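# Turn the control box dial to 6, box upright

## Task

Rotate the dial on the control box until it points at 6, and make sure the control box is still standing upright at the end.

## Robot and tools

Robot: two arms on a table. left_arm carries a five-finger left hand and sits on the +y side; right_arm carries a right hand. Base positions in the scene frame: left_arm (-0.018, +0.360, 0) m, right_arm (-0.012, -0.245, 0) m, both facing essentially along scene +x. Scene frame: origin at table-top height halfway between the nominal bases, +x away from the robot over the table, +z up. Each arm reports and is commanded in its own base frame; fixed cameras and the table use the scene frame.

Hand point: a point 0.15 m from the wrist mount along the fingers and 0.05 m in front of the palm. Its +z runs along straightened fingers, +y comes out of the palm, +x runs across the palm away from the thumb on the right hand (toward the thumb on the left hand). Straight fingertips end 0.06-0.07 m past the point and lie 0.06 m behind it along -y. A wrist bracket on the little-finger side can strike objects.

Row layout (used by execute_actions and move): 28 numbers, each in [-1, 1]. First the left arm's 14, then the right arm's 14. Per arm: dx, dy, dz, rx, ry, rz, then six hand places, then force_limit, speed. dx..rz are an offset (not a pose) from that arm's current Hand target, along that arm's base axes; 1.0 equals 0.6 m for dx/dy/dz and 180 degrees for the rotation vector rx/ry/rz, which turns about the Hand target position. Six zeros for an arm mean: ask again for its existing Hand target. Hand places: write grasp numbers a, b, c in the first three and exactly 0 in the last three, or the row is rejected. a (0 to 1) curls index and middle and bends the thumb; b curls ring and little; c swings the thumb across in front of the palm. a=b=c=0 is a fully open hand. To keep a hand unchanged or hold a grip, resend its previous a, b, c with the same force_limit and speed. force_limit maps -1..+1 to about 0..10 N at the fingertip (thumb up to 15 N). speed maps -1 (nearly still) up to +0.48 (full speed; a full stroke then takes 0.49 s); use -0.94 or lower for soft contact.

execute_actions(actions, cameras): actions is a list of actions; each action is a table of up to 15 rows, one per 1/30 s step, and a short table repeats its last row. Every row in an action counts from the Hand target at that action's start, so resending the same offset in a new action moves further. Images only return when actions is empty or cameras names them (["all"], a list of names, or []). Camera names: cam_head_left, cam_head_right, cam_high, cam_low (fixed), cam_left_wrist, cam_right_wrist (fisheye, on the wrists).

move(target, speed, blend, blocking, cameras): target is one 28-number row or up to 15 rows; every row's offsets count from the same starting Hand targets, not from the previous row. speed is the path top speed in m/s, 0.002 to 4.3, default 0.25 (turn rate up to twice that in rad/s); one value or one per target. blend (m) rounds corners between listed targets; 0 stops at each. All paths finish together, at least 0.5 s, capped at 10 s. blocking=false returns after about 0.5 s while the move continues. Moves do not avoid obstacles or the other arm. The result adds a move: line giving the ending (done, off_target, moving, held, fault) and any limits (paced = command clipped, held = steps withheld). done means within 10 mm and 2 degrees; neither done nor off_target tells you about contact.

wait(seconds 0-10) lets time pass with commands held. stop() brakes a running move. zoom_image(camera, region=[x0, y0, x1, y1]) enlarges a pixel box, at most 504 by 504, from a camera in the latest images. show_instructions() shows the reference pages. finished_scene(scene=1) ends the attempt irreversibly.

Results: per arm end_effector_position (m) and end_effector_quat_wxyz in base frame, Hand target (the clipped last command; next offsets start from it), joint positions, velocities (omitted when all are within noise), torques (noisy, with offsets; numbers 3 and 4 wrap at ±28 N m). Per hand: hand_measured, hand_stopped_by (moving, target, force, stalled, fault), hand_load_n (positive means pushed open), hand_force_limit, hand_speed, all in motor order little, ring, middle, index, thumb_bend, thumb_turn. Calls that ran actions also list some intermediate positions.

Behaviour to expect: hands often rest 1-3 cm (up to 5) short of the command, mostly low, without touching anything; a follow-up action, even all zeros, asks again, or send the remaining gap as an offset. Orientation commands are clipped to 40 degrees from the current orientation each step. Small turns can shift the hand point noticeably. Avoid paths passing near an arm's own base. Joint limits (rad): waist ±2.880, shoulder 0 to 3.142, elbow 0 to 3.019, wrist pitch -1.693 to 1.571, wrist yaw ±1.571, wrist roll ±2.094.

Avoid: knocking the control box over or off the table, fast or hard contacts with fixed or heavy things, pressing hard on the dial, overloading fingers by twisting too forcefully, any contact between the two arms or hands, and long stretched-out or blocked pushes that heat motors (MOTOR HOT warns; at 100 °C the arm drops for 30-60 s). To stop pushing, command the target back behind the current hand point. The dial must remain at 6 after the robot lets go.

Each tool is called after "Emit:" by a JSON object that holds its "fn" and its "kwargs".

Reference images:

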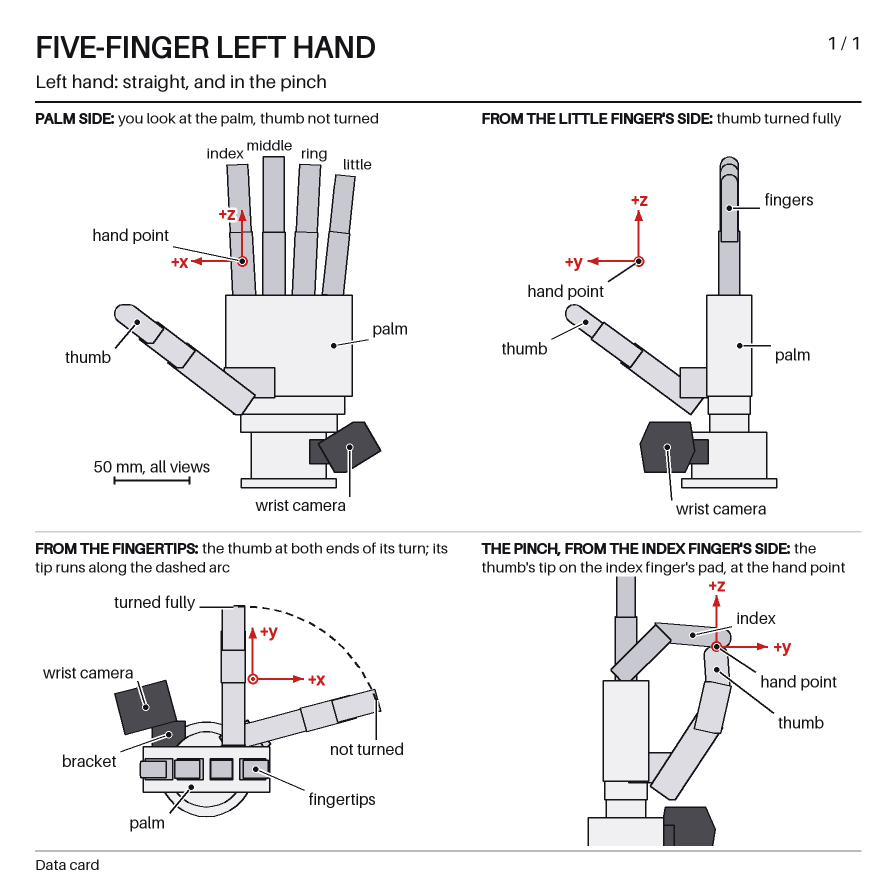

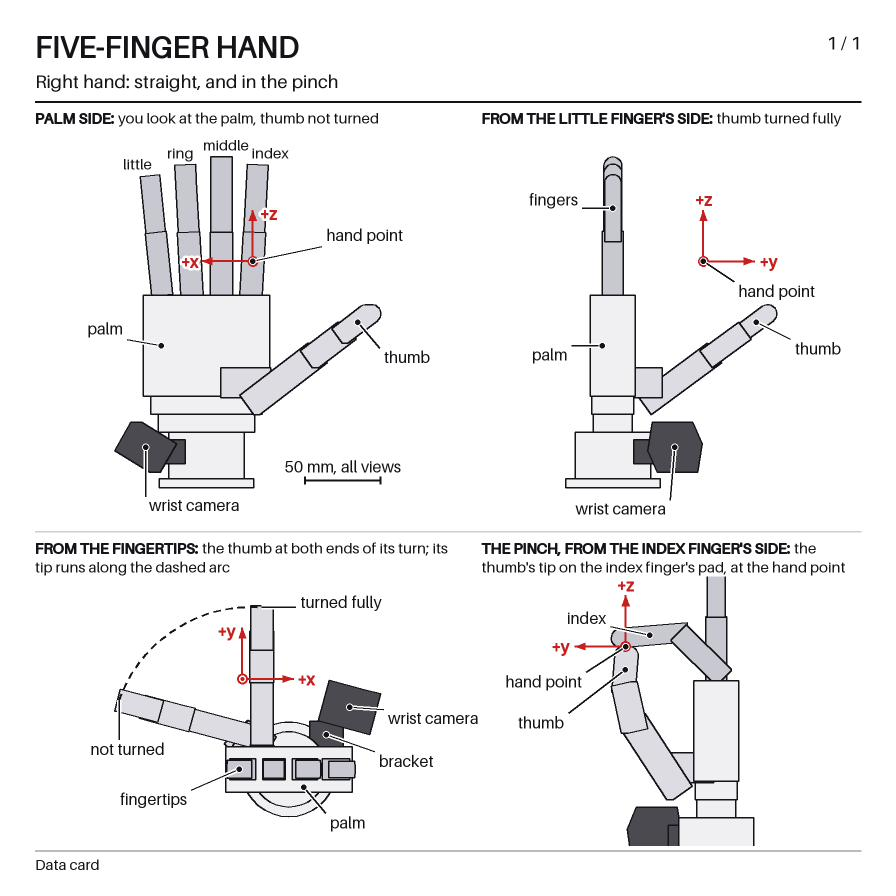

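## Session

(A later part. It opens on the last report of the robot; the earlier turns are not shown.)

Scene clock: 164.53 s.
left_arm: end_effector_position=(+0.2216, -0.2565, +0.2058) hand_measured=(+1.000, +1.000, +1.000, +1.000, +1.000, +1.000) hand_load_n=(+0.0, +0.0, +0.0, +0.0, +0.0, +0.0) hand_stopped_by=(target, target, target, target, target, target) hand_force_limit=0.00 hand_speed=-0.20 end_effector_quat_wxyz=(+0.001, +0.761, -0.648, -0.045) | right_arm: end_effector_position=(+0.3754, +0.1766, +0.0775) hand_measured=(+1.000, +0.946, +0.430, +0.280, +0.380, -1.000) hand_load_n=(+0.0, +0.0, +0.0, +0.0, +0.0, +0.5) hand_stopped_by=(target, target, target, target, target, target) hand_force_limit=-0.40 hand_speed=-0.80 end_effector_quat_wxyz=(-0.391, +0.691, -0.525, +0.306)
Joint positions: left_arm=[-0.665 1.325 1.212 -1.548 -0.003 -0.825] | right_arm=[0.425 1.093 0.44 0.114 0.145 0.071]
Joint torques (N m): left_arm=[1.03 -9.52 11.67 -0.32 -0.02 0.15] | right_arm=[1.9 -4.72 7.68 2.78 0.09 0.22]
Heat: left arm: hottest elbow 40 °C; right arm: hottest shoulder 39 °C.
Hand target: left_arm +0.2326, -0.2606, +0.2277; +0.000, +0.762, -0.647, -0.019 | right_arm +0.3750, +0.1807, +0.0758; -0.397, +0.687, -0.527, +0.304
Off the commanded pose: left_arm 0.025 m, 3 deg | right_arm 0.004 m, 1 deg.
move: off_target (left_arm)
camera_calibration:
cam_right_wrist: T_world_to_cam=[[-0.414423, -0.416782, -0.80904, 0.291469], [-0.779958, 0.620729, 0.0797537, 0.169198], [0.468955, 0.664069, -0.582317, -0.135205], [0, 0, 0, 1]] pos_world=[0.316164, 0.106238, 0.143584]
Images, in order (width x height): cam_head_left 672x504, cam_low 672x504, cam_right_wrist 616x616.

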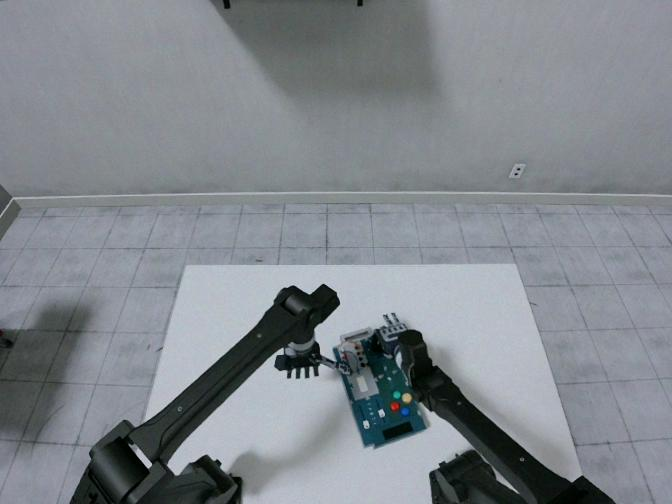

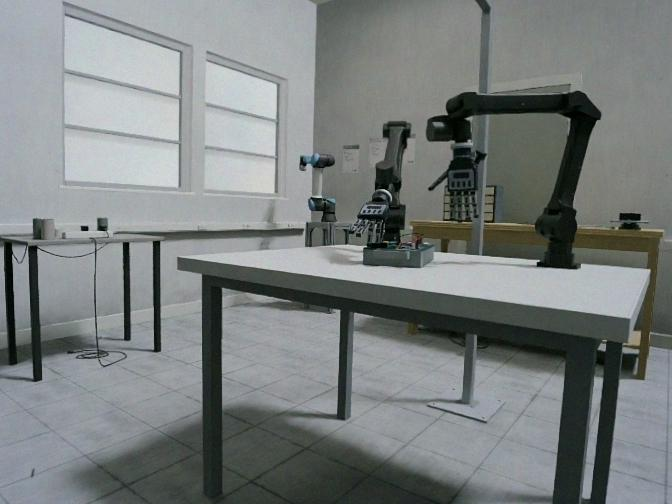

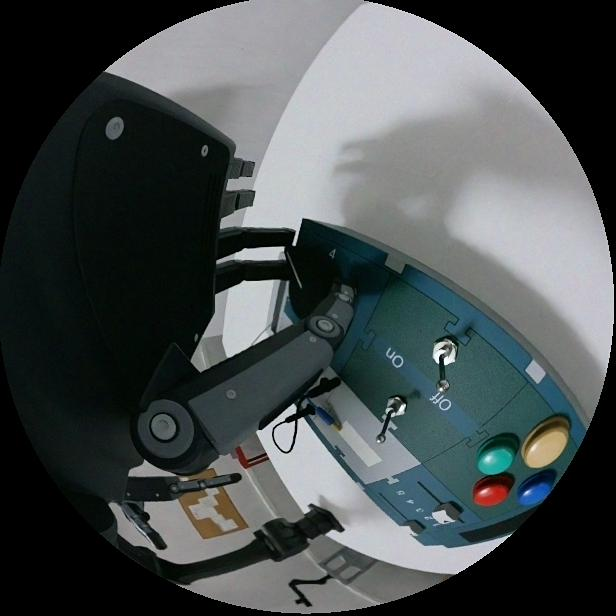

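Emit:
{"fn": "move", "kwargs": {"target": [0,0,0,0,0,0,0,0,0,0,0,0,0,-0.2,0,0,0,0,0,0,0.45,0,1,0,0,0,-0.4,-0.85], "speed": 0.05, "cameras": ["cam_low","cam_right_wrist","cam_head_left"]}}

Emit:
{"fn": "zoom_image", "kwargs": {"camera": "cam_right_wrist", "region": [220, 180, 420, 350]}}

Emit:
{"fn": "zoom_image", "kwargs": {"camera": "cam_low", "region": [355, 215, 425, 275]}}

Scene clock: 165.27 s.
left_arm: end_effector_position=(+0.2216, -0.2565, +0.2058) hand_measured=(+1.000, +1.000, +1.000, +1.000, +1.000, +1.000) hand_load_n=(+0.0, +0.0, +0.0, +0.0, +0.0, +0.0) hand_stopped_by=(target, target, target, target, target, target) hand_force_limit=0.00 hand_speed=-0.20 end_effector_quat_wxyz=(+0.001, +0.761, -0.648, -0.045) | right_arm: end_effector_position=(+0.3762, +0.1779, +0.0789) hand_measured=(+1.000, +0.932, +0.376, +0.212, +0.348, -1.000) hand_load_n=(+0.0, +0.0, +2.5, +3.0, +5.0, -1.0) hand_stopped_by=(target, target, force, force, force, target) hand_force_limit=-0.40 hand_speed=-0.85 end_effector_quat_wxyz=(-0.394, +0.690, -0.524, +0.307)
Joint positions: left_arm=[-0.665 1.325 1.212 -1.548 -0.003 -0.825] | right_arm=[0.427 1.093 0.44 0.121 0.145 0.073]
Joint torques (N m): left_arm=[1.08 -9.93 11.71 -0.51 -0.04 0.17] | right_arm=[1.85 -4.78 7.68 2.54 0.07 0.2]
Heat: left arm: hottest elbow 40 °C; right arm: hottest shoulder 39 °C.
Hand target: left_arm +0.2326, -0.2606, +0.2277; +0.000, +0.762, -0.647, -0.019 | right_arm +0.3750, +0.1807, +0.0758; -0.397, +0.687, -0.527, +0.304
Off the commanded pose: left_arm 0.025 m, 3 deg | right_arm 0.004 m, 1 deg.
move: off_target (left_arm)
camera_calibration:
cam_right_wrist: T_world_to_cam=[[-0.40966, -0.413722, -0.813027, 0.291395], [-0.780766, 0.619944, 0.0779366, 0.169512], [0.471787, 0.666711, -0.576986, -0.137641], [0, 0, 0, 1]] pos_world=[0.31666, 0.107235, 0.144284]
Images, in order (width x height): cam_head_left 672x504, cam_low 672x504, cam_right_wrist 616x616.

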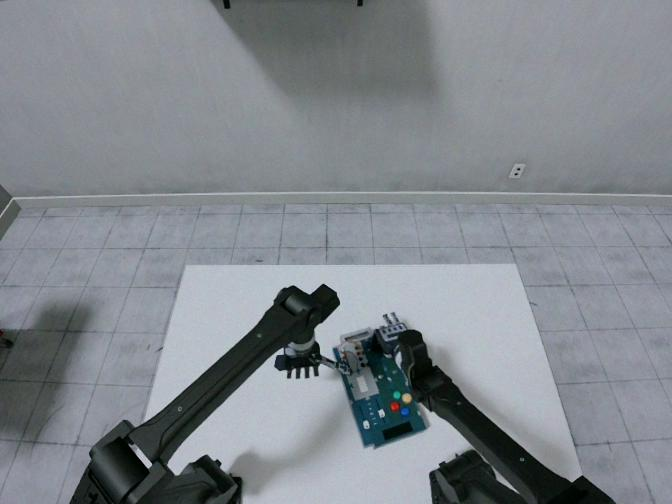

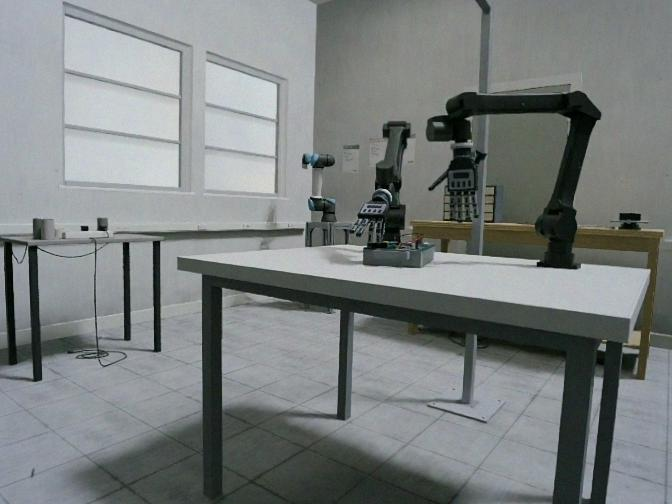

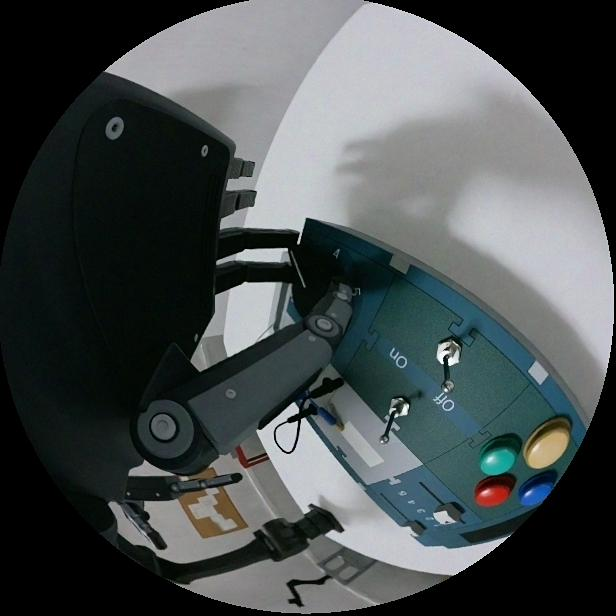

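Scaled by 2.520 from the camera's 616x616 image, which has a finer 880x880 frame.

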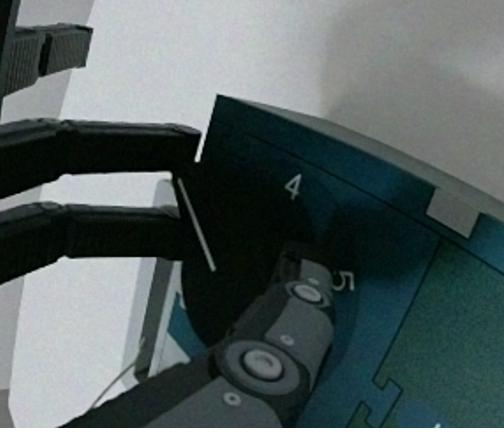

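Scaled by 7.200 from the camera's 672x504 image, which has a finer 960x720 frame.

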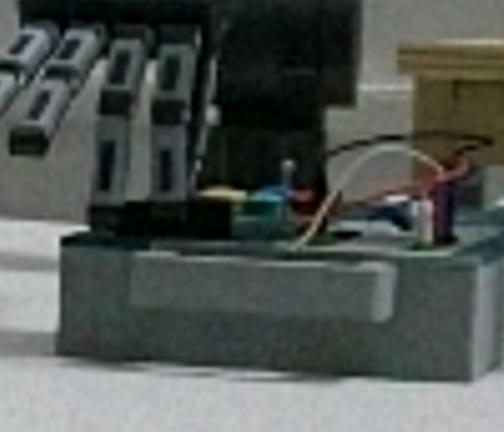

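Emit:
{"fn": "move", "kwargs": {"target": [0,0,0,0,0,0,0,0,0,0,0,0,0,-0.2,-0.0025,0.0035,0,0,0,-0.1111,0.45,0,1,0,0,0,-0.4,-0.85], "speed": 0.12, "cameras": ["cam_low","cam_right_wrist","cam_head_left"]}}

Emit:
{"fn": "zoom_image", "kwargs": {"camera": "cam_right_wrist", "region": [220, 180, 420, 350]}}

Emit:
{"fn": "zoom_image", "kwargs": {"camera": "cam_head_left", "region": [345, 300, 425, 370]}}

Scene clock: 168.13 s.
left_arm: end_effector_position=(+0.2216, -0.2565, +0.2058) hand_measured=(+1.000, +1.000, +1.000, +1.000, +1.000, +1.000) hand_load_n=(+0.0, +0.0, +0.0, +0.0, +0.0, +0.0) hand_stopped_by=(target, target, target, target, target, target) hand_force_limit=0.00 hand_speed=-0.20 end_effector_quat_wxyz=(+0.001, +0.761, -0.648, -0.045) | right_arm: end_effector_position=(+0.3694, +0.1752, +0.0740) hand_measured=(+1.000, +0.932, +0.376, +0.212, +0.348, -1.000) hand_load_n=(+0.0, +0.0, +3.0, +0.0, +0.0, +0.0) hand_stopped_by=(target, target, force, force, force, target) hand_force_limit=-0.40 hand_speed=-0.85 end_effector_quat_wxyz=(+0.342, -0.582, +0.637, -0.373)
Joint positions: left_arm=[-0.665 1.325 1.212 -1.548 -0.003 -0.825] | right_arm=[0.606 1.112 0.448 0.035 0.593 0.388]
Joint torques (N m): left_arm=[0.85 -9.64 11.77 -0.47 -0.06 0.14] | right_arm=[1.96 -3.78 10.41 0.75 0.17 0.19]
Heat: left arm: hottest elbow 40 °C; right arm: hottest shoulder 39 °C.
Hand target: left_arm +0.2326, -0.2606, +0.2277; +0.000, +0.762, -0.647, -0.019 | right_arm +0.3735, +0.1829, +0.0759; +0.338, -0.585, +0.638, -0.368
Off the commanded pose: left_arm 0.025 m, 3 deg | right_arm 0.009 m, 1 deg.
move: off_target (left_arm)
camera_calibration:
cam_right_wrist: T_world_to_cam=[[-0.514101, -0.237297, -0.824251, 0.292015], [-0.518531, 0.851467, 0.0782848, 0.0288049], [0.683247, 0.467646, -0.560786, -0.179837], [0, 0, 0, 1]] pos_world=[0.287935, 0.128868, 0.137589]
Images, in order (width x height): cam_head_left 672x504, cam_low 672x504, cam_right_wrist 616x616.

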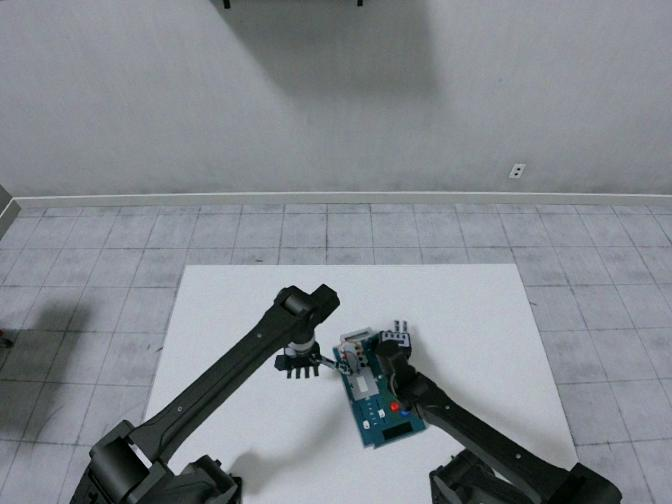

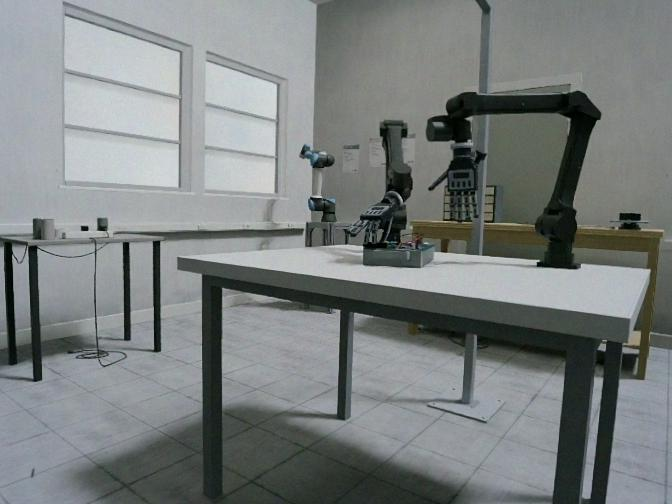

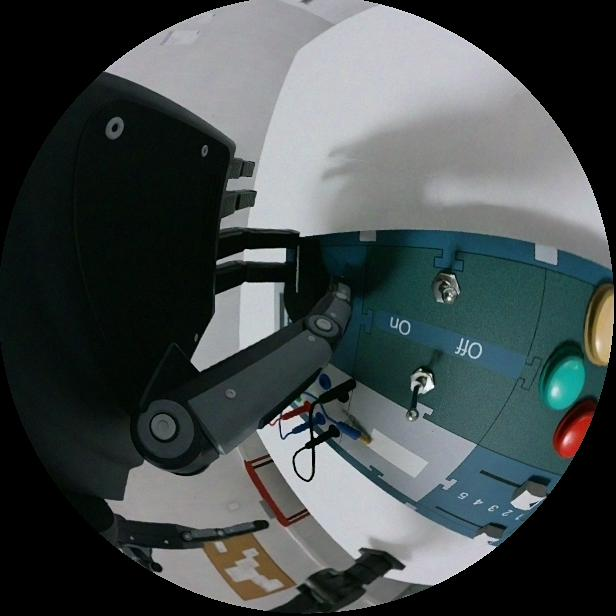

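Scaled by 2.520 from the camera's 616x616 image, which has a finer 880x880 frame.

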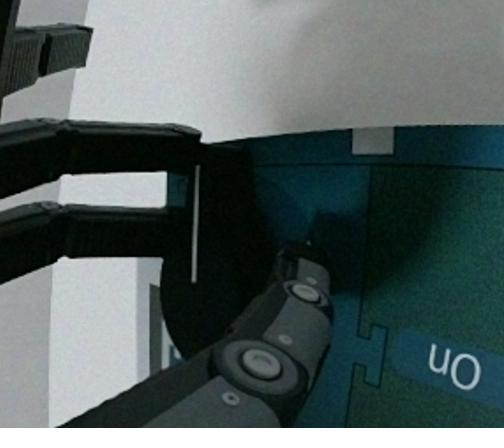

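Scaled by 6.300 from the camera's 672x504 image, which has a finer 960x720 frame.

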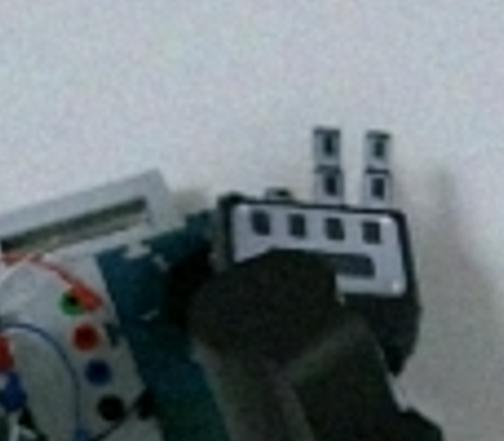

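Emit:
{"fn": "move", "kwargs": {"target": [[0,0,0,0,0,0,0,0,0,0,0,0,0,-0.2,0,0,0,0,0,0,0.2,0,1,0,0,0,-0.4,-0.6],[0,0,0,0,0,0,0,0,0,0,0,0,0,-0.2,0,-0.0083,0.1333,0,0,0,0.2,0,1,0,0,0,-0.4,-0.6]], "speed": 0.08, "cameras": ["cam_low","cam_right_wrist","cam_head_left"]}}

Emit:
{"fn": "zoom_image", "kwargs": {"camera": "cam_right_wrist", "region": [220, 180, 420, 350]}}

Emit:
{"fn": "zoom_image", "kwargs": {"camera": "cam_head_left", "region": [345, 300, 425, 370]}}

Scene clock: 171.93 s.
left_arm: end_effector_position=(+0.2216, -0.2565, +0.2058) hand_measured=(+1.000, +1.000, +1.000, +1.000, +1.000, +1.000) hand_load_n=(+0.0, +0.0, +0.0, +0.0, -0.5, +0.0) hand_stopped_by=(target, target, target, target, target, target) hand_force_limit=0.00 hand_speed=-0.20 end_effector_quat_wxyz=(+0.001, +0.761, -0.648, -0.045) | right_arm: end_effector_position=(+0.3558, +0.1689, +0.1228) hand_measured=(+1.000, +0.970, +0.750, +0.600, +0.498, -1.000) hand_load_n=(+0.0, +0.0, +0.0, +0.0, +0.0, +0.0) hand_stopped_by=(target, target, target, target, target, target) hand_force_limit=-0.40 hand_speed=-0.60 end_effector_quat_wxyz=(-0.316, +0.600, -0.638, +0.364)
Joint positions: left_arm=[-0.665 1.325 1.212 -1.548 -0.003 -0.825] | right_arm=[0.608 0.974 0.554 -0.277 0.583 0.391]
Joint torques (N m): left_arm=[1.08 -9.58 11.75 -0.38 -0.03 0.15] | right_arm=[0.79 -5.3 14.09 1.18 0.16 0.04]
Heat: left arm: hottest elbow 41 °C; right arm: hottest shoulder 39 °C.
Hand target: left_arm +0.2326, -0.2606, +0.2277; +0.000, +0.762, -0.647, -0.019 | right_arm +0.3735, +0.1779, +0.1558; -0.338, +0.585, -0.638, +0.368
Off the commanded pose: left_arm 0.025 m, 3 deg | right_arm 0.039 m, 3 deg.
move: off_target (left_arm, right_arm)
camera_calibration:
cam_right_wrist: T_world_to_cam=[[-0.559391, -0.266716, -0.784821, 0.340044], [-0.520833, 0.849665, 0.0824774, 0.0238322], [0.644837, 0.454898, -0.61421, -0.117927], [0, 0, 0, 1]] pos_world=[0.278674, 0.124091, 0.192476]
Images, in order (width x height): cam_head_left 672x504, cam_low 672x504, cam_right_wrist 616x616.

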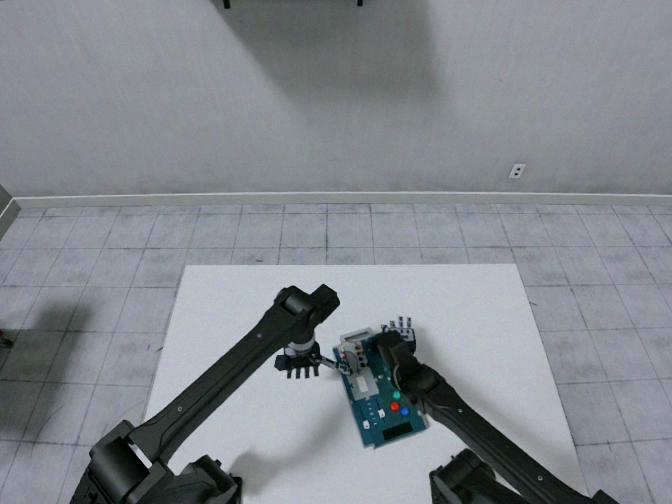

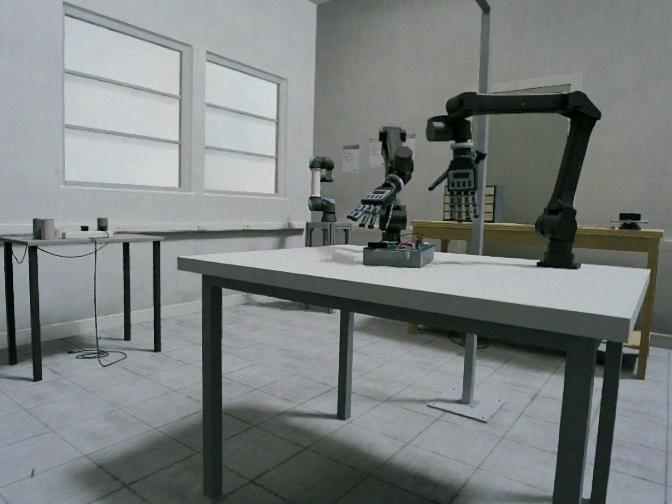

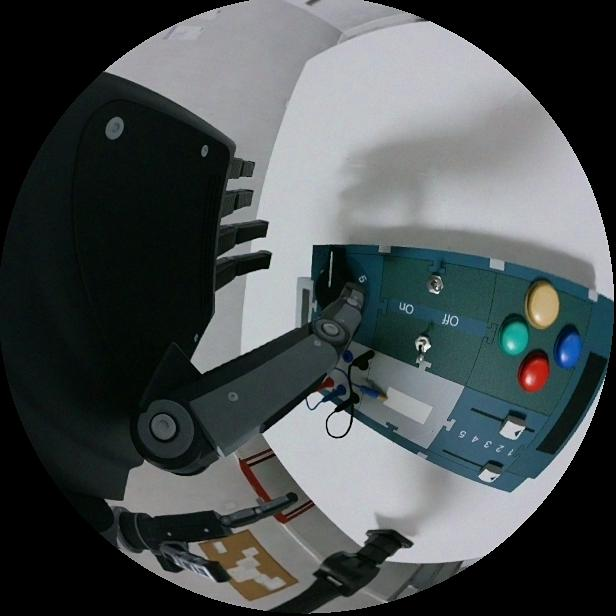

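Scaled by 2.520 from the camera's 616x616 image, which has a finer 880x880 frame.

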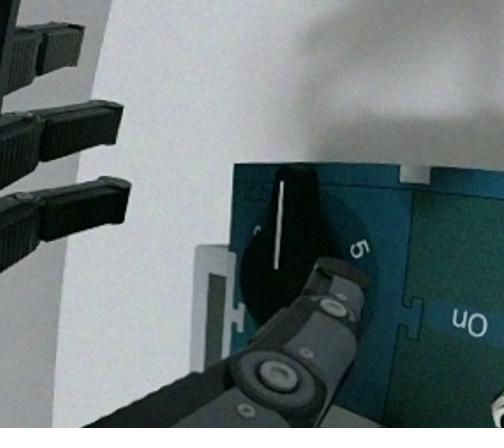

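Scaled by 6.300 from the camera's 672x504 image, which has a finer 960x720 frame.

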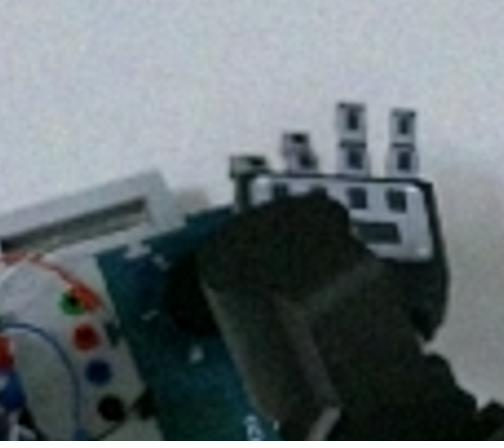

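Emit:
{"fn": "move", "kwargs": {"target": [-0.1,0.25,0.03,0,0,0,0,0,0,0,0,0,0,-0.2,0,0.0132,-0.02,0,0,-0.2228,0.27,0,1,0,0,0,-0.4,-0.6], "speed": 0.18, "cameras": ["cam_low","cam_right_wrist","cam_head_left","cam_high"]}}

Emit:
{"fn": "zoom_image", "kwargs": {"camera": "cam_right_wrist", "region": [220, 180, 420, 350]}}

Scene clock: 176.83 s.
left_arm: end_effector_position=(+0.1771, -0.1149, +0.2442) hand_measured=(+1.000, +1.000, +1.000, +1.000, +1.000, +1.000) hand_load_n=(+0.0, +0.0, +0.0, +0.0, +0.0, +0.0) hand_stopped_by=(target, target, target, target, target, target) hand_force_limit=0.00 hand_speed=-0.20 end_effector_quat_wxyz=(+0.000, +0.761, -0.648, -0.018) | right_arm: end_effector_position=(+0.3603, +0.1688, +0.1267) hand_measured=(+1.000, +0.960, +0.610, +0.460, +0.448, -1.000) hand_load_n=(+0.0, +0.0, +0.0, +0.0, +0.0, +0.0) hand_stopped_by=(target, target, target, target, target, target) hand_force_limit=-0.40 hand_speed=-0.60 end_effector_quat_wxyz=(+0.172, -0.342, +0.796, -0.468)
Joint positions: left_arm=[-0.322 0.991 1.062 -1.675 -0.014 -0.482] | right_arm=[0.793 1.361 0.919 -1.188 1.044 1.586]
Joint torques (N m): left_arm=[1.2 -4.48 7.77 -0.4 -0.09 0.16] | right_arm=[1.9 -8.12 12.07 0.01 0.7 0.2]
Heat: left arm: hottest elbow 40 °C; right arm: hottest shoulder 39 °C.
Hand target: left_arm +0.1727, -0.1105, +0.2458; +0.000, +0.762, -0.648, -0.019 | right_arm +0.3736, +0.1857, +0.1438; +0.191, -0.331, +0.800, -0.462
Off the commanded pose: left_arm 0.006 m, 0 deg | right_arm 0.027 m, 3 deg.
move: off_target (right_arm)
camera_calibration:
cam_right_wrist: T_world_to_cam=[[-0.584089, 0.129759, -0.801251, 0.289659], [0.151019, 0.987276, 0.0497965, -0.235083], [0.797517, -0.0919189, -0.596253, -0.0832583], [0, 0, 0, 1]] pos_world=[0.271089, 0.186853, 0.194153]
Images, in order (width x height): cam_head_left 672x504, cam_high 672x504, cam_low 672x504, cam_right_wrist 616x616.

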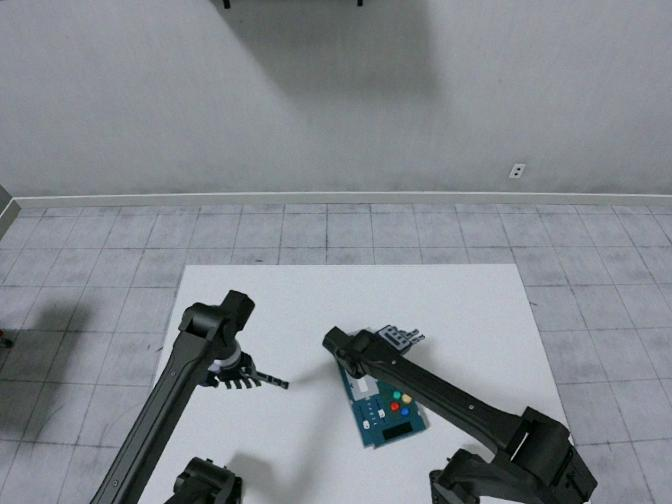

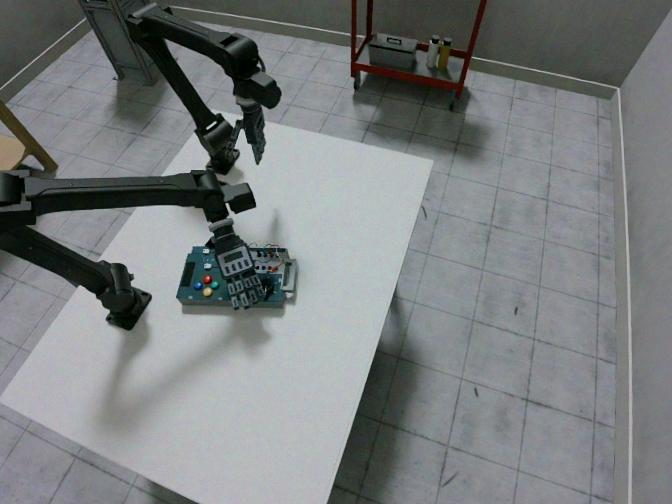

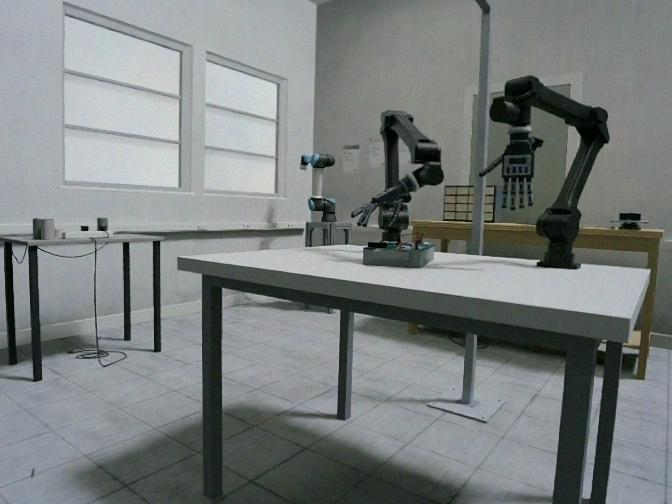

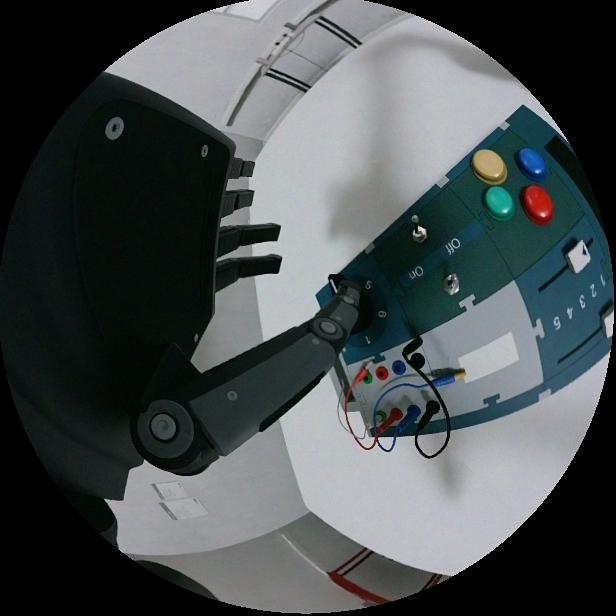

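Scaled by 2.520 from the camera's 616x616 image, which has a finer 880x880 frame.

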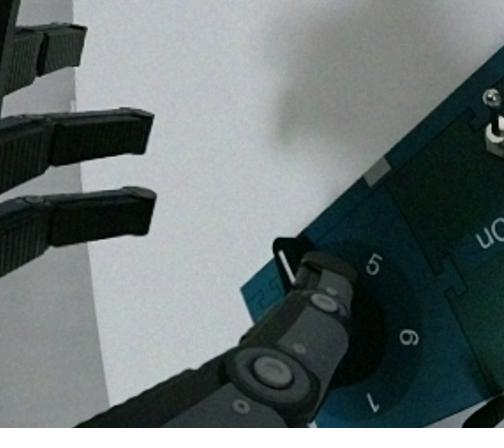

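Emit:
{"fn": "move", "kwargs": {"target": [0,0,0,0,0,0,0,0,0,0,0,0,0,-0.2,0.0167,0.02,-0.06,0,0,0,0.27,0,1,0,0,0,-0.4,-0.6], "speed": 0.08, "cameras": ["cam_low","cam_right_wrist"]}}

Emit:
{"fn": "zoom_image", "kwargs": {"camera": "cam_right_wrist", "region": [220, 180, 420, 350]}}

Emit:
{"fn": "zoom_image", "kwargs": {"camera": "cam_low", "region": [345, 200, 445, 280]}}

Scene clock: 178.30 s.
left_arm: end_effector_position=(+0.1771, -0.1149, +0.2442) hand_measured=(+1.000, +1.000, +1.000, +1.000, +1.000, +1.000) hand_load_n=(+0.0, +0.0, +0.0, +0.0, +0.0, +0.0) hand_stopped_by=(target, target, target, target, target, target) hand_force_limit=0.00 hand_speed=-0.20 end_effector_quat_wxyz=(+0.000, +0.761, -0.648, -0.018) | right_arm: end_effector_position=(+0.3699, +0.1807, +0.0962) hand_measured=(+1.000, +0.960, +0.610, +0.460, +0.448, -1.000) hand_load_n=(+0.0, +0.0, +0.0, +0.0, +0.0, +0.0) hand_stopped_by=(target, target, target, target, target, target) hand_force_limit=-0.40 hand_speed=-0.60 end_effector_quat_wxyz=(+0.168, -0.344, +0.795, -0.470)
Joint positions: left_arm=[-0.322 0.991 1.062 -1.675 -0.014 -0.482] | right_arm=[0.798 1.451 0.919 -1.118 1.044 1.596]
Joint torques (N m): left_arm=[0.97 -4.54 7.84 -0.25 -0.11 0.17] | right_arm=[1.79 -9.35 10.43 0.9 0.7 0.22]
Heat: left arm: hottest elbow 40 °C; right arm: hottest shoulder 39 °C.
Hand target: left_arm +0.1727, -0.1105, +0.2458; +0.000, +0.762, -0.648, -0.019 | right_arm +0.3836, +0.1978, +0.1078; +0.191, -0.331, +0.800, -0.462
Off the commanded pose: left_arm 0.006 m, 0 deg | right_arm 0.025 m, 3 deg.
move: off_target (right_arm)
camera_calibration:
cam_right_wrist: T_world_to_cam=[[-0.589737, 0.12337, -0.798116, 0.272149], [0.151711, 0.987592, 0.0405579, -0.246298], [0.793217, -0.0971648, -0.601137, -0.105055], [0, 0, 0, 1]] pos_world=[0.281194, 0.199459, 0.164043]
Images, in order (width x height): cam_low 672x504, cam_right_wrist 616x616.

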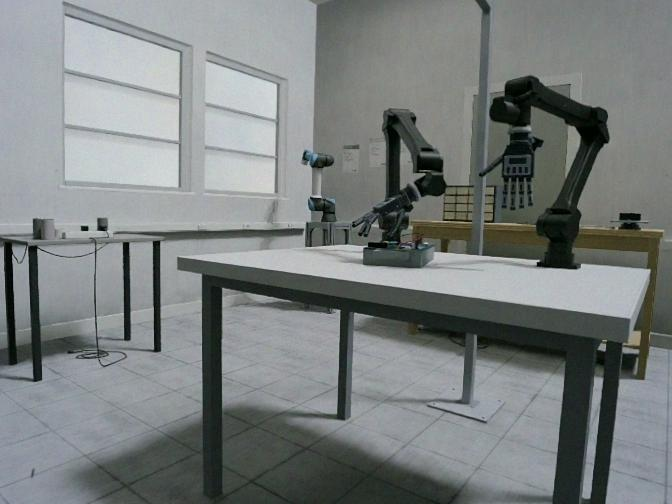

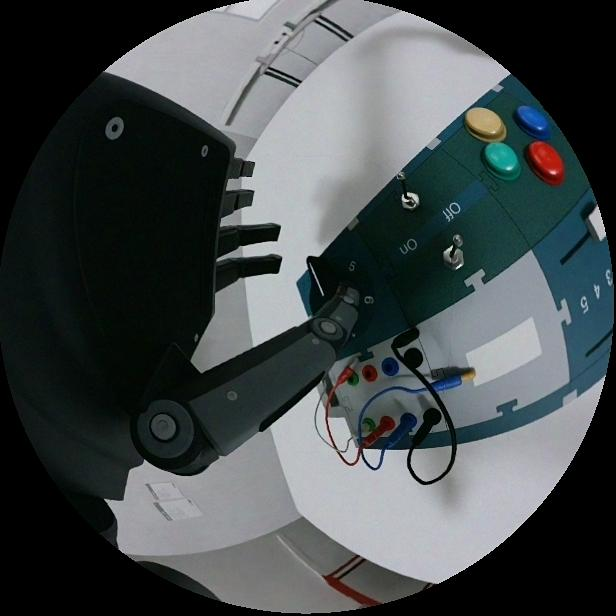

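Scaled by 2.520 from the camera's 616x616 image, which has a finer 880x880 frame.

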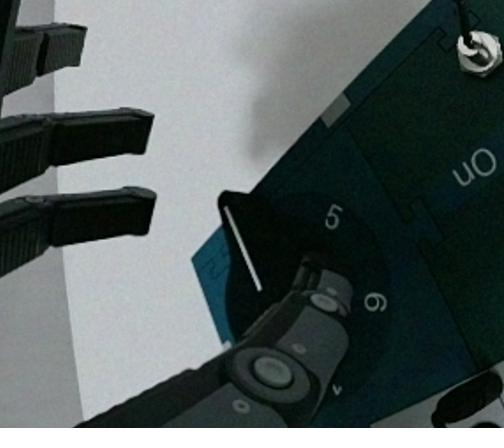

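Scaled by 5.040 from the camera's 672x504 image, which has a finer 960x720 frame.

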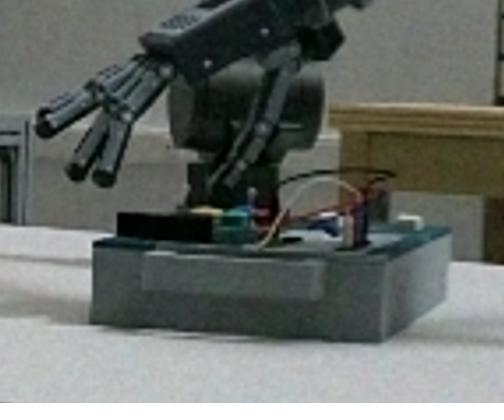

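Emit:
{"fn": "move", "kwargs": {"target": [0,0,0,0,0,0,0,0,0,0,0,0,0,-0.2,0.0033,0.0095,-0.035,0,0,0,0.27,0,1,0,0,0,-0.4,-0.6], "speed": 0.06, "cameras": ["cam_low","cam_right_wrist"]}}

Emit:
{"fn": "zoom_image", "kwargs": {"camera": "cam_right_wrist", "region": [220, 180, 420, 350]}}

Emit:
{"fn": "zoom_image", "kwargs": {"camera": "cam_low", "region": [345, 210, 415, 270]}}

Scene clock: 179.93 s.
left_arm: end_effector_position=(+0.1771, -0.1149, +0.2442) hand_measured=(+1.000, +1.000, +1.000, +1.000, +1.000, +1.000) hand_load_n=(+0.0, +0.0, +0.0, +0.0, +0.0, +0.0) hand_stopped_by=(target, target, target, target, target, target) hand_force_limit=0.00 hand_speed=-0.20 end_effector_quat_wxyz=(+0.000, +0.761, -0.648, -0.018) | right_arm: end_effector_position=(+0.3757, +0.1896, +0.0799) hand_measured=(+1.000, +0.960, +0.610, +0.460, +0.448, -1.000) hand_load_n=(+0.0, +0.0, +0.0, +0.0, +0.0, +0.0) hand_stopped_by=(target, target, target, target, target, target) hand_force_limit=-0.40 hand_speed=-0.60 end_effector_quat_wxyz=(+0.173, -0.342, +0.796, -0.469)
Joint positions: left_arm=[-0.322 0.991 1.062 -1.675 -0.014 -0.482] | right_arm=[0.803 1.497 0.919 -1.07 1.044 1.608]
Joint torques (N m): left_arm=[0.97 -4.78 7.83 -0.36 -0.08 0.15] | right_arm=[1.85 -9.64 9.22 0.95 0.69 0.24]
Heat: left arm: hottest elbow 40 °C; right arm: hottest shoulder 39 °C.
Hand target: left_arm +0.1727, -0.1105, +0.2458; +0.000, +0.762, -0.648, -0.019 | right_arm +0.3856, +0.2035, +0.0868; +0.191, -0.331, +0.800, -0.462
Off the commanded pose: left_arm 0.006 m, 0 deg | right_arm 0.018 m, 3 deg.
move: off_target (right_arm)
camera_calibration:
cam_right_wrist: T_world_to_cam=[[-0.582699, 0.130205, -0.80219, 0.25786], [0.151531, 0.987179, 0.0501613, -0.255966], [0.798436, -0.0923274, -0.594958, -0.121922], [0, 0, 0, 1]] pos_world=[0.286388, 0.207853, 0.147154]
Images, in order (width x height): cam_low 672x504, cam_right_wrist 616x616.

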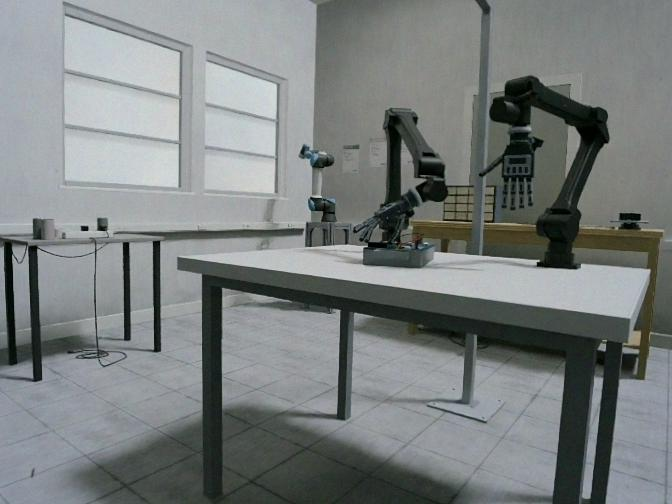

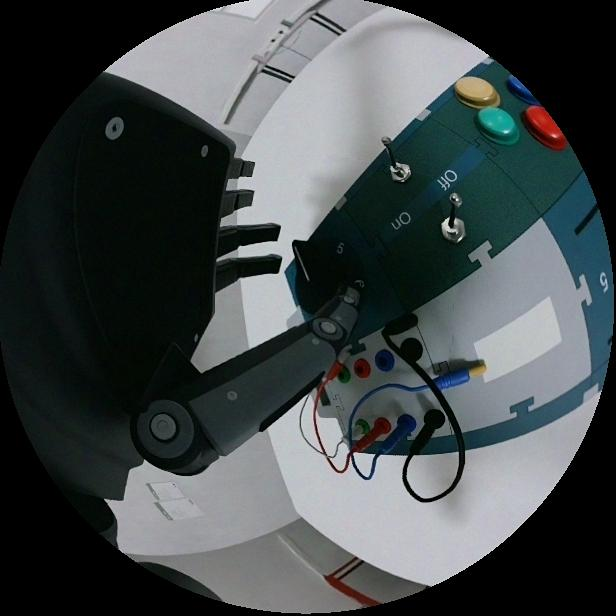

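Scaled by 2.520 from the camera's 616x616 image, which has a finer 880x880 frame.

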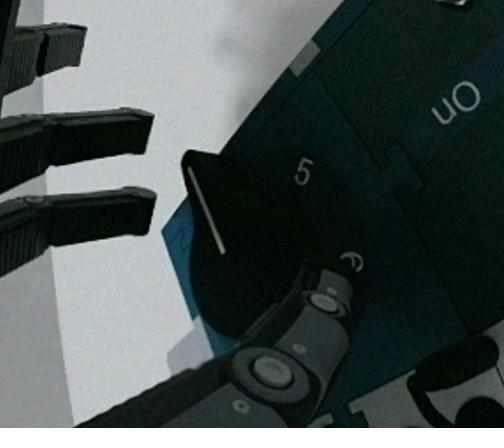

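Scaled by 7.200 from the camera's 672x504 image, which has a finer 960x720 frame.

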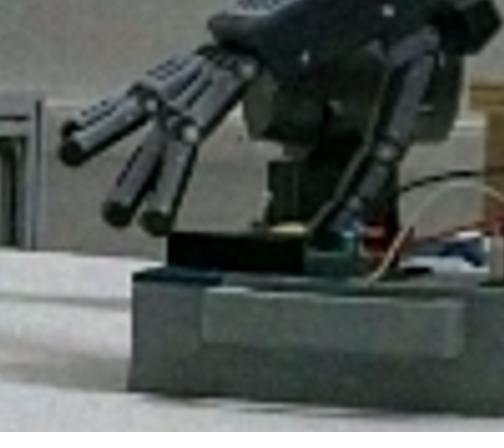

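Emit:
{"fn": "move", "kwargs": {"target": [0,0,0,0,0,0,0,0,0,0,0,0,0,-0.2,-0.015,-0.016,-0.01,0,0,0,0.27,0,1,0,0,0,-0.4,-0.6], "speed": 0.06, "cameras": ["cam_low","cam_right_wrist"]}}

Emit:
{"fn": "zoom_image", "kwargs": {"camera": "cam_right_wrist", "region": [220, 180, 420, 350]}}

Emit:
{"fn": "zoom_image", "kwargs": {"camera": "cam_low", "region": [345, 210, 415, 270]}}

Scene clock: 181.30 s.
left_arm: end_effector_position=(+0.1771, -0.1149, +0.2442) hand_measured=(+1.000, +1.000, +1.000, +1.000, +1.000, +1.000) hand_load_n=(+0.0, +0.0, +0.5, +0.0, +0.0, +0.0) hand_stopped_by=(target, target, target, target, target, target) hand_force_limit=0.00 hand_speed=-0.20 end_effector_quat_wxyz=(+0.000, +0.761, -0.648, -0.018) | right_arm: end_effector_position=(+0.3764, +0.1904, +0.0774) hand_measured=(+1.000, +0.960, +0.610, +0.460, +0.448, -1.000) hand_load_n=(+0.0, +0.0, -0.5, +0.0, +0.0, +0.0) hand_stopped_by=(target, target, target, target, target, target) hand_force_limit=-0.40 hand_speed=-0.60 end_effector_quat_wxyz=(+0.178, -0.338, +0.798, -0.466)
Joint positions: left_arm=[-0.322 0.991 1.062 -1.675 -0.014 -0.482] | right_arm=[0.803 1.497 0.91 -1.047 1.044 1.608]
Joint torques (N m): left_arm=[0.97 -4.42 7.88 -0.38 -0.09 0.17] | right_arm=[1.85 -11.46 6.37 0.99 0.69 0.22]
Heat: left arm: hottest elbow 40 °C; right arm: hottest shoulder 39 °C.
Hand target: left_arm +0.1727, -0.1105, +0.2458; +0.000, +0.762, -0.648, -0.019 | right_arm +0.3765, +0.1938, +0.0808; +0.191, -0.331, +0.800, -0.462
Off the commanded pose: left_arm 0.006 m, 0 deg | right_arm 0.005 m, 2 deg.
move: done
camera_calibration:
cam_right_wrist: T_world_to_cam=[[-0.574784, 0.138464, -0.806505, 0.251981], [0.151191, 0.986582, 0.0616282, -0.257341], [0.804217, -0.0865138, -0.588006, -0.127749], [0, 0, 0, 1]] pos_world=[0.286481, 0.207945, 0.143966]
Images, in order (width x height): cam_low 672x504, cam_right_wrist 616x616.

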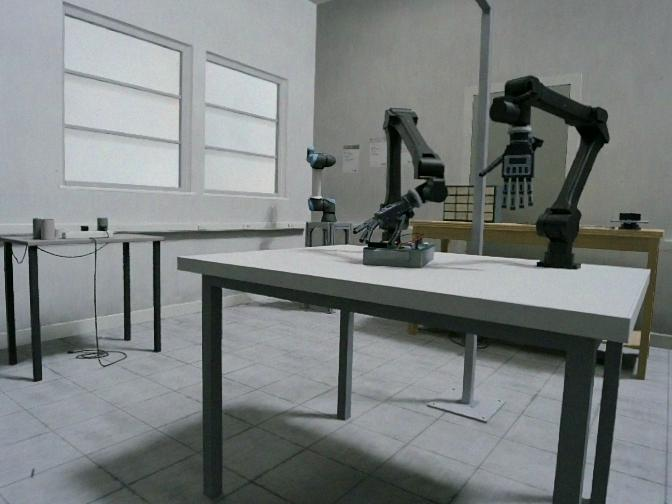

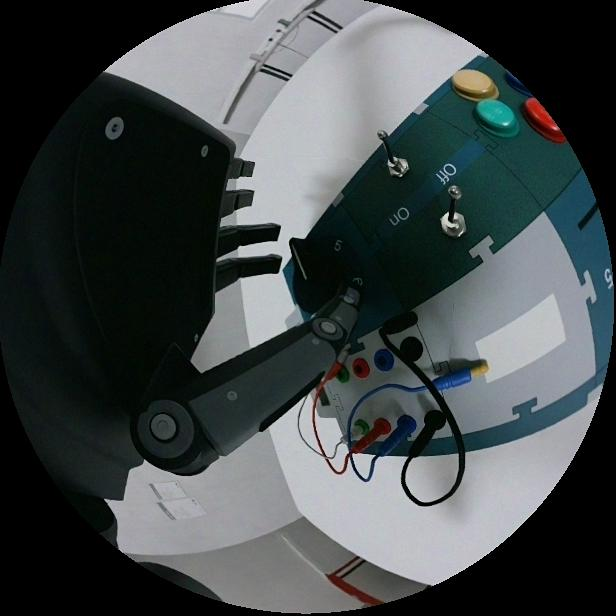

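Scaled by 2.520 from the camera's 616x616 image, which has a finer 880x880 frame.

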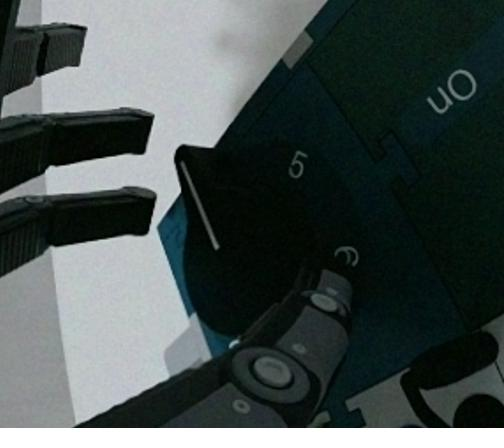

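Scaled by 7.200 from the camera's 672x504 image, which has a finer 960x720 frame.

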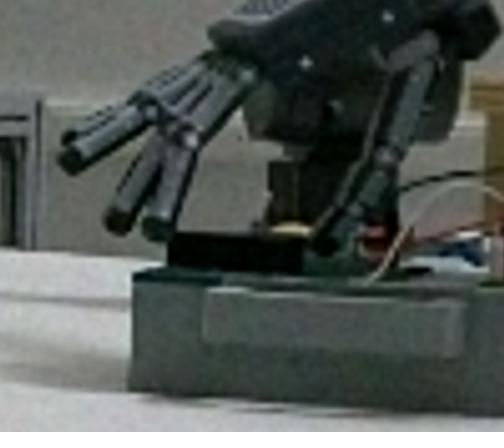

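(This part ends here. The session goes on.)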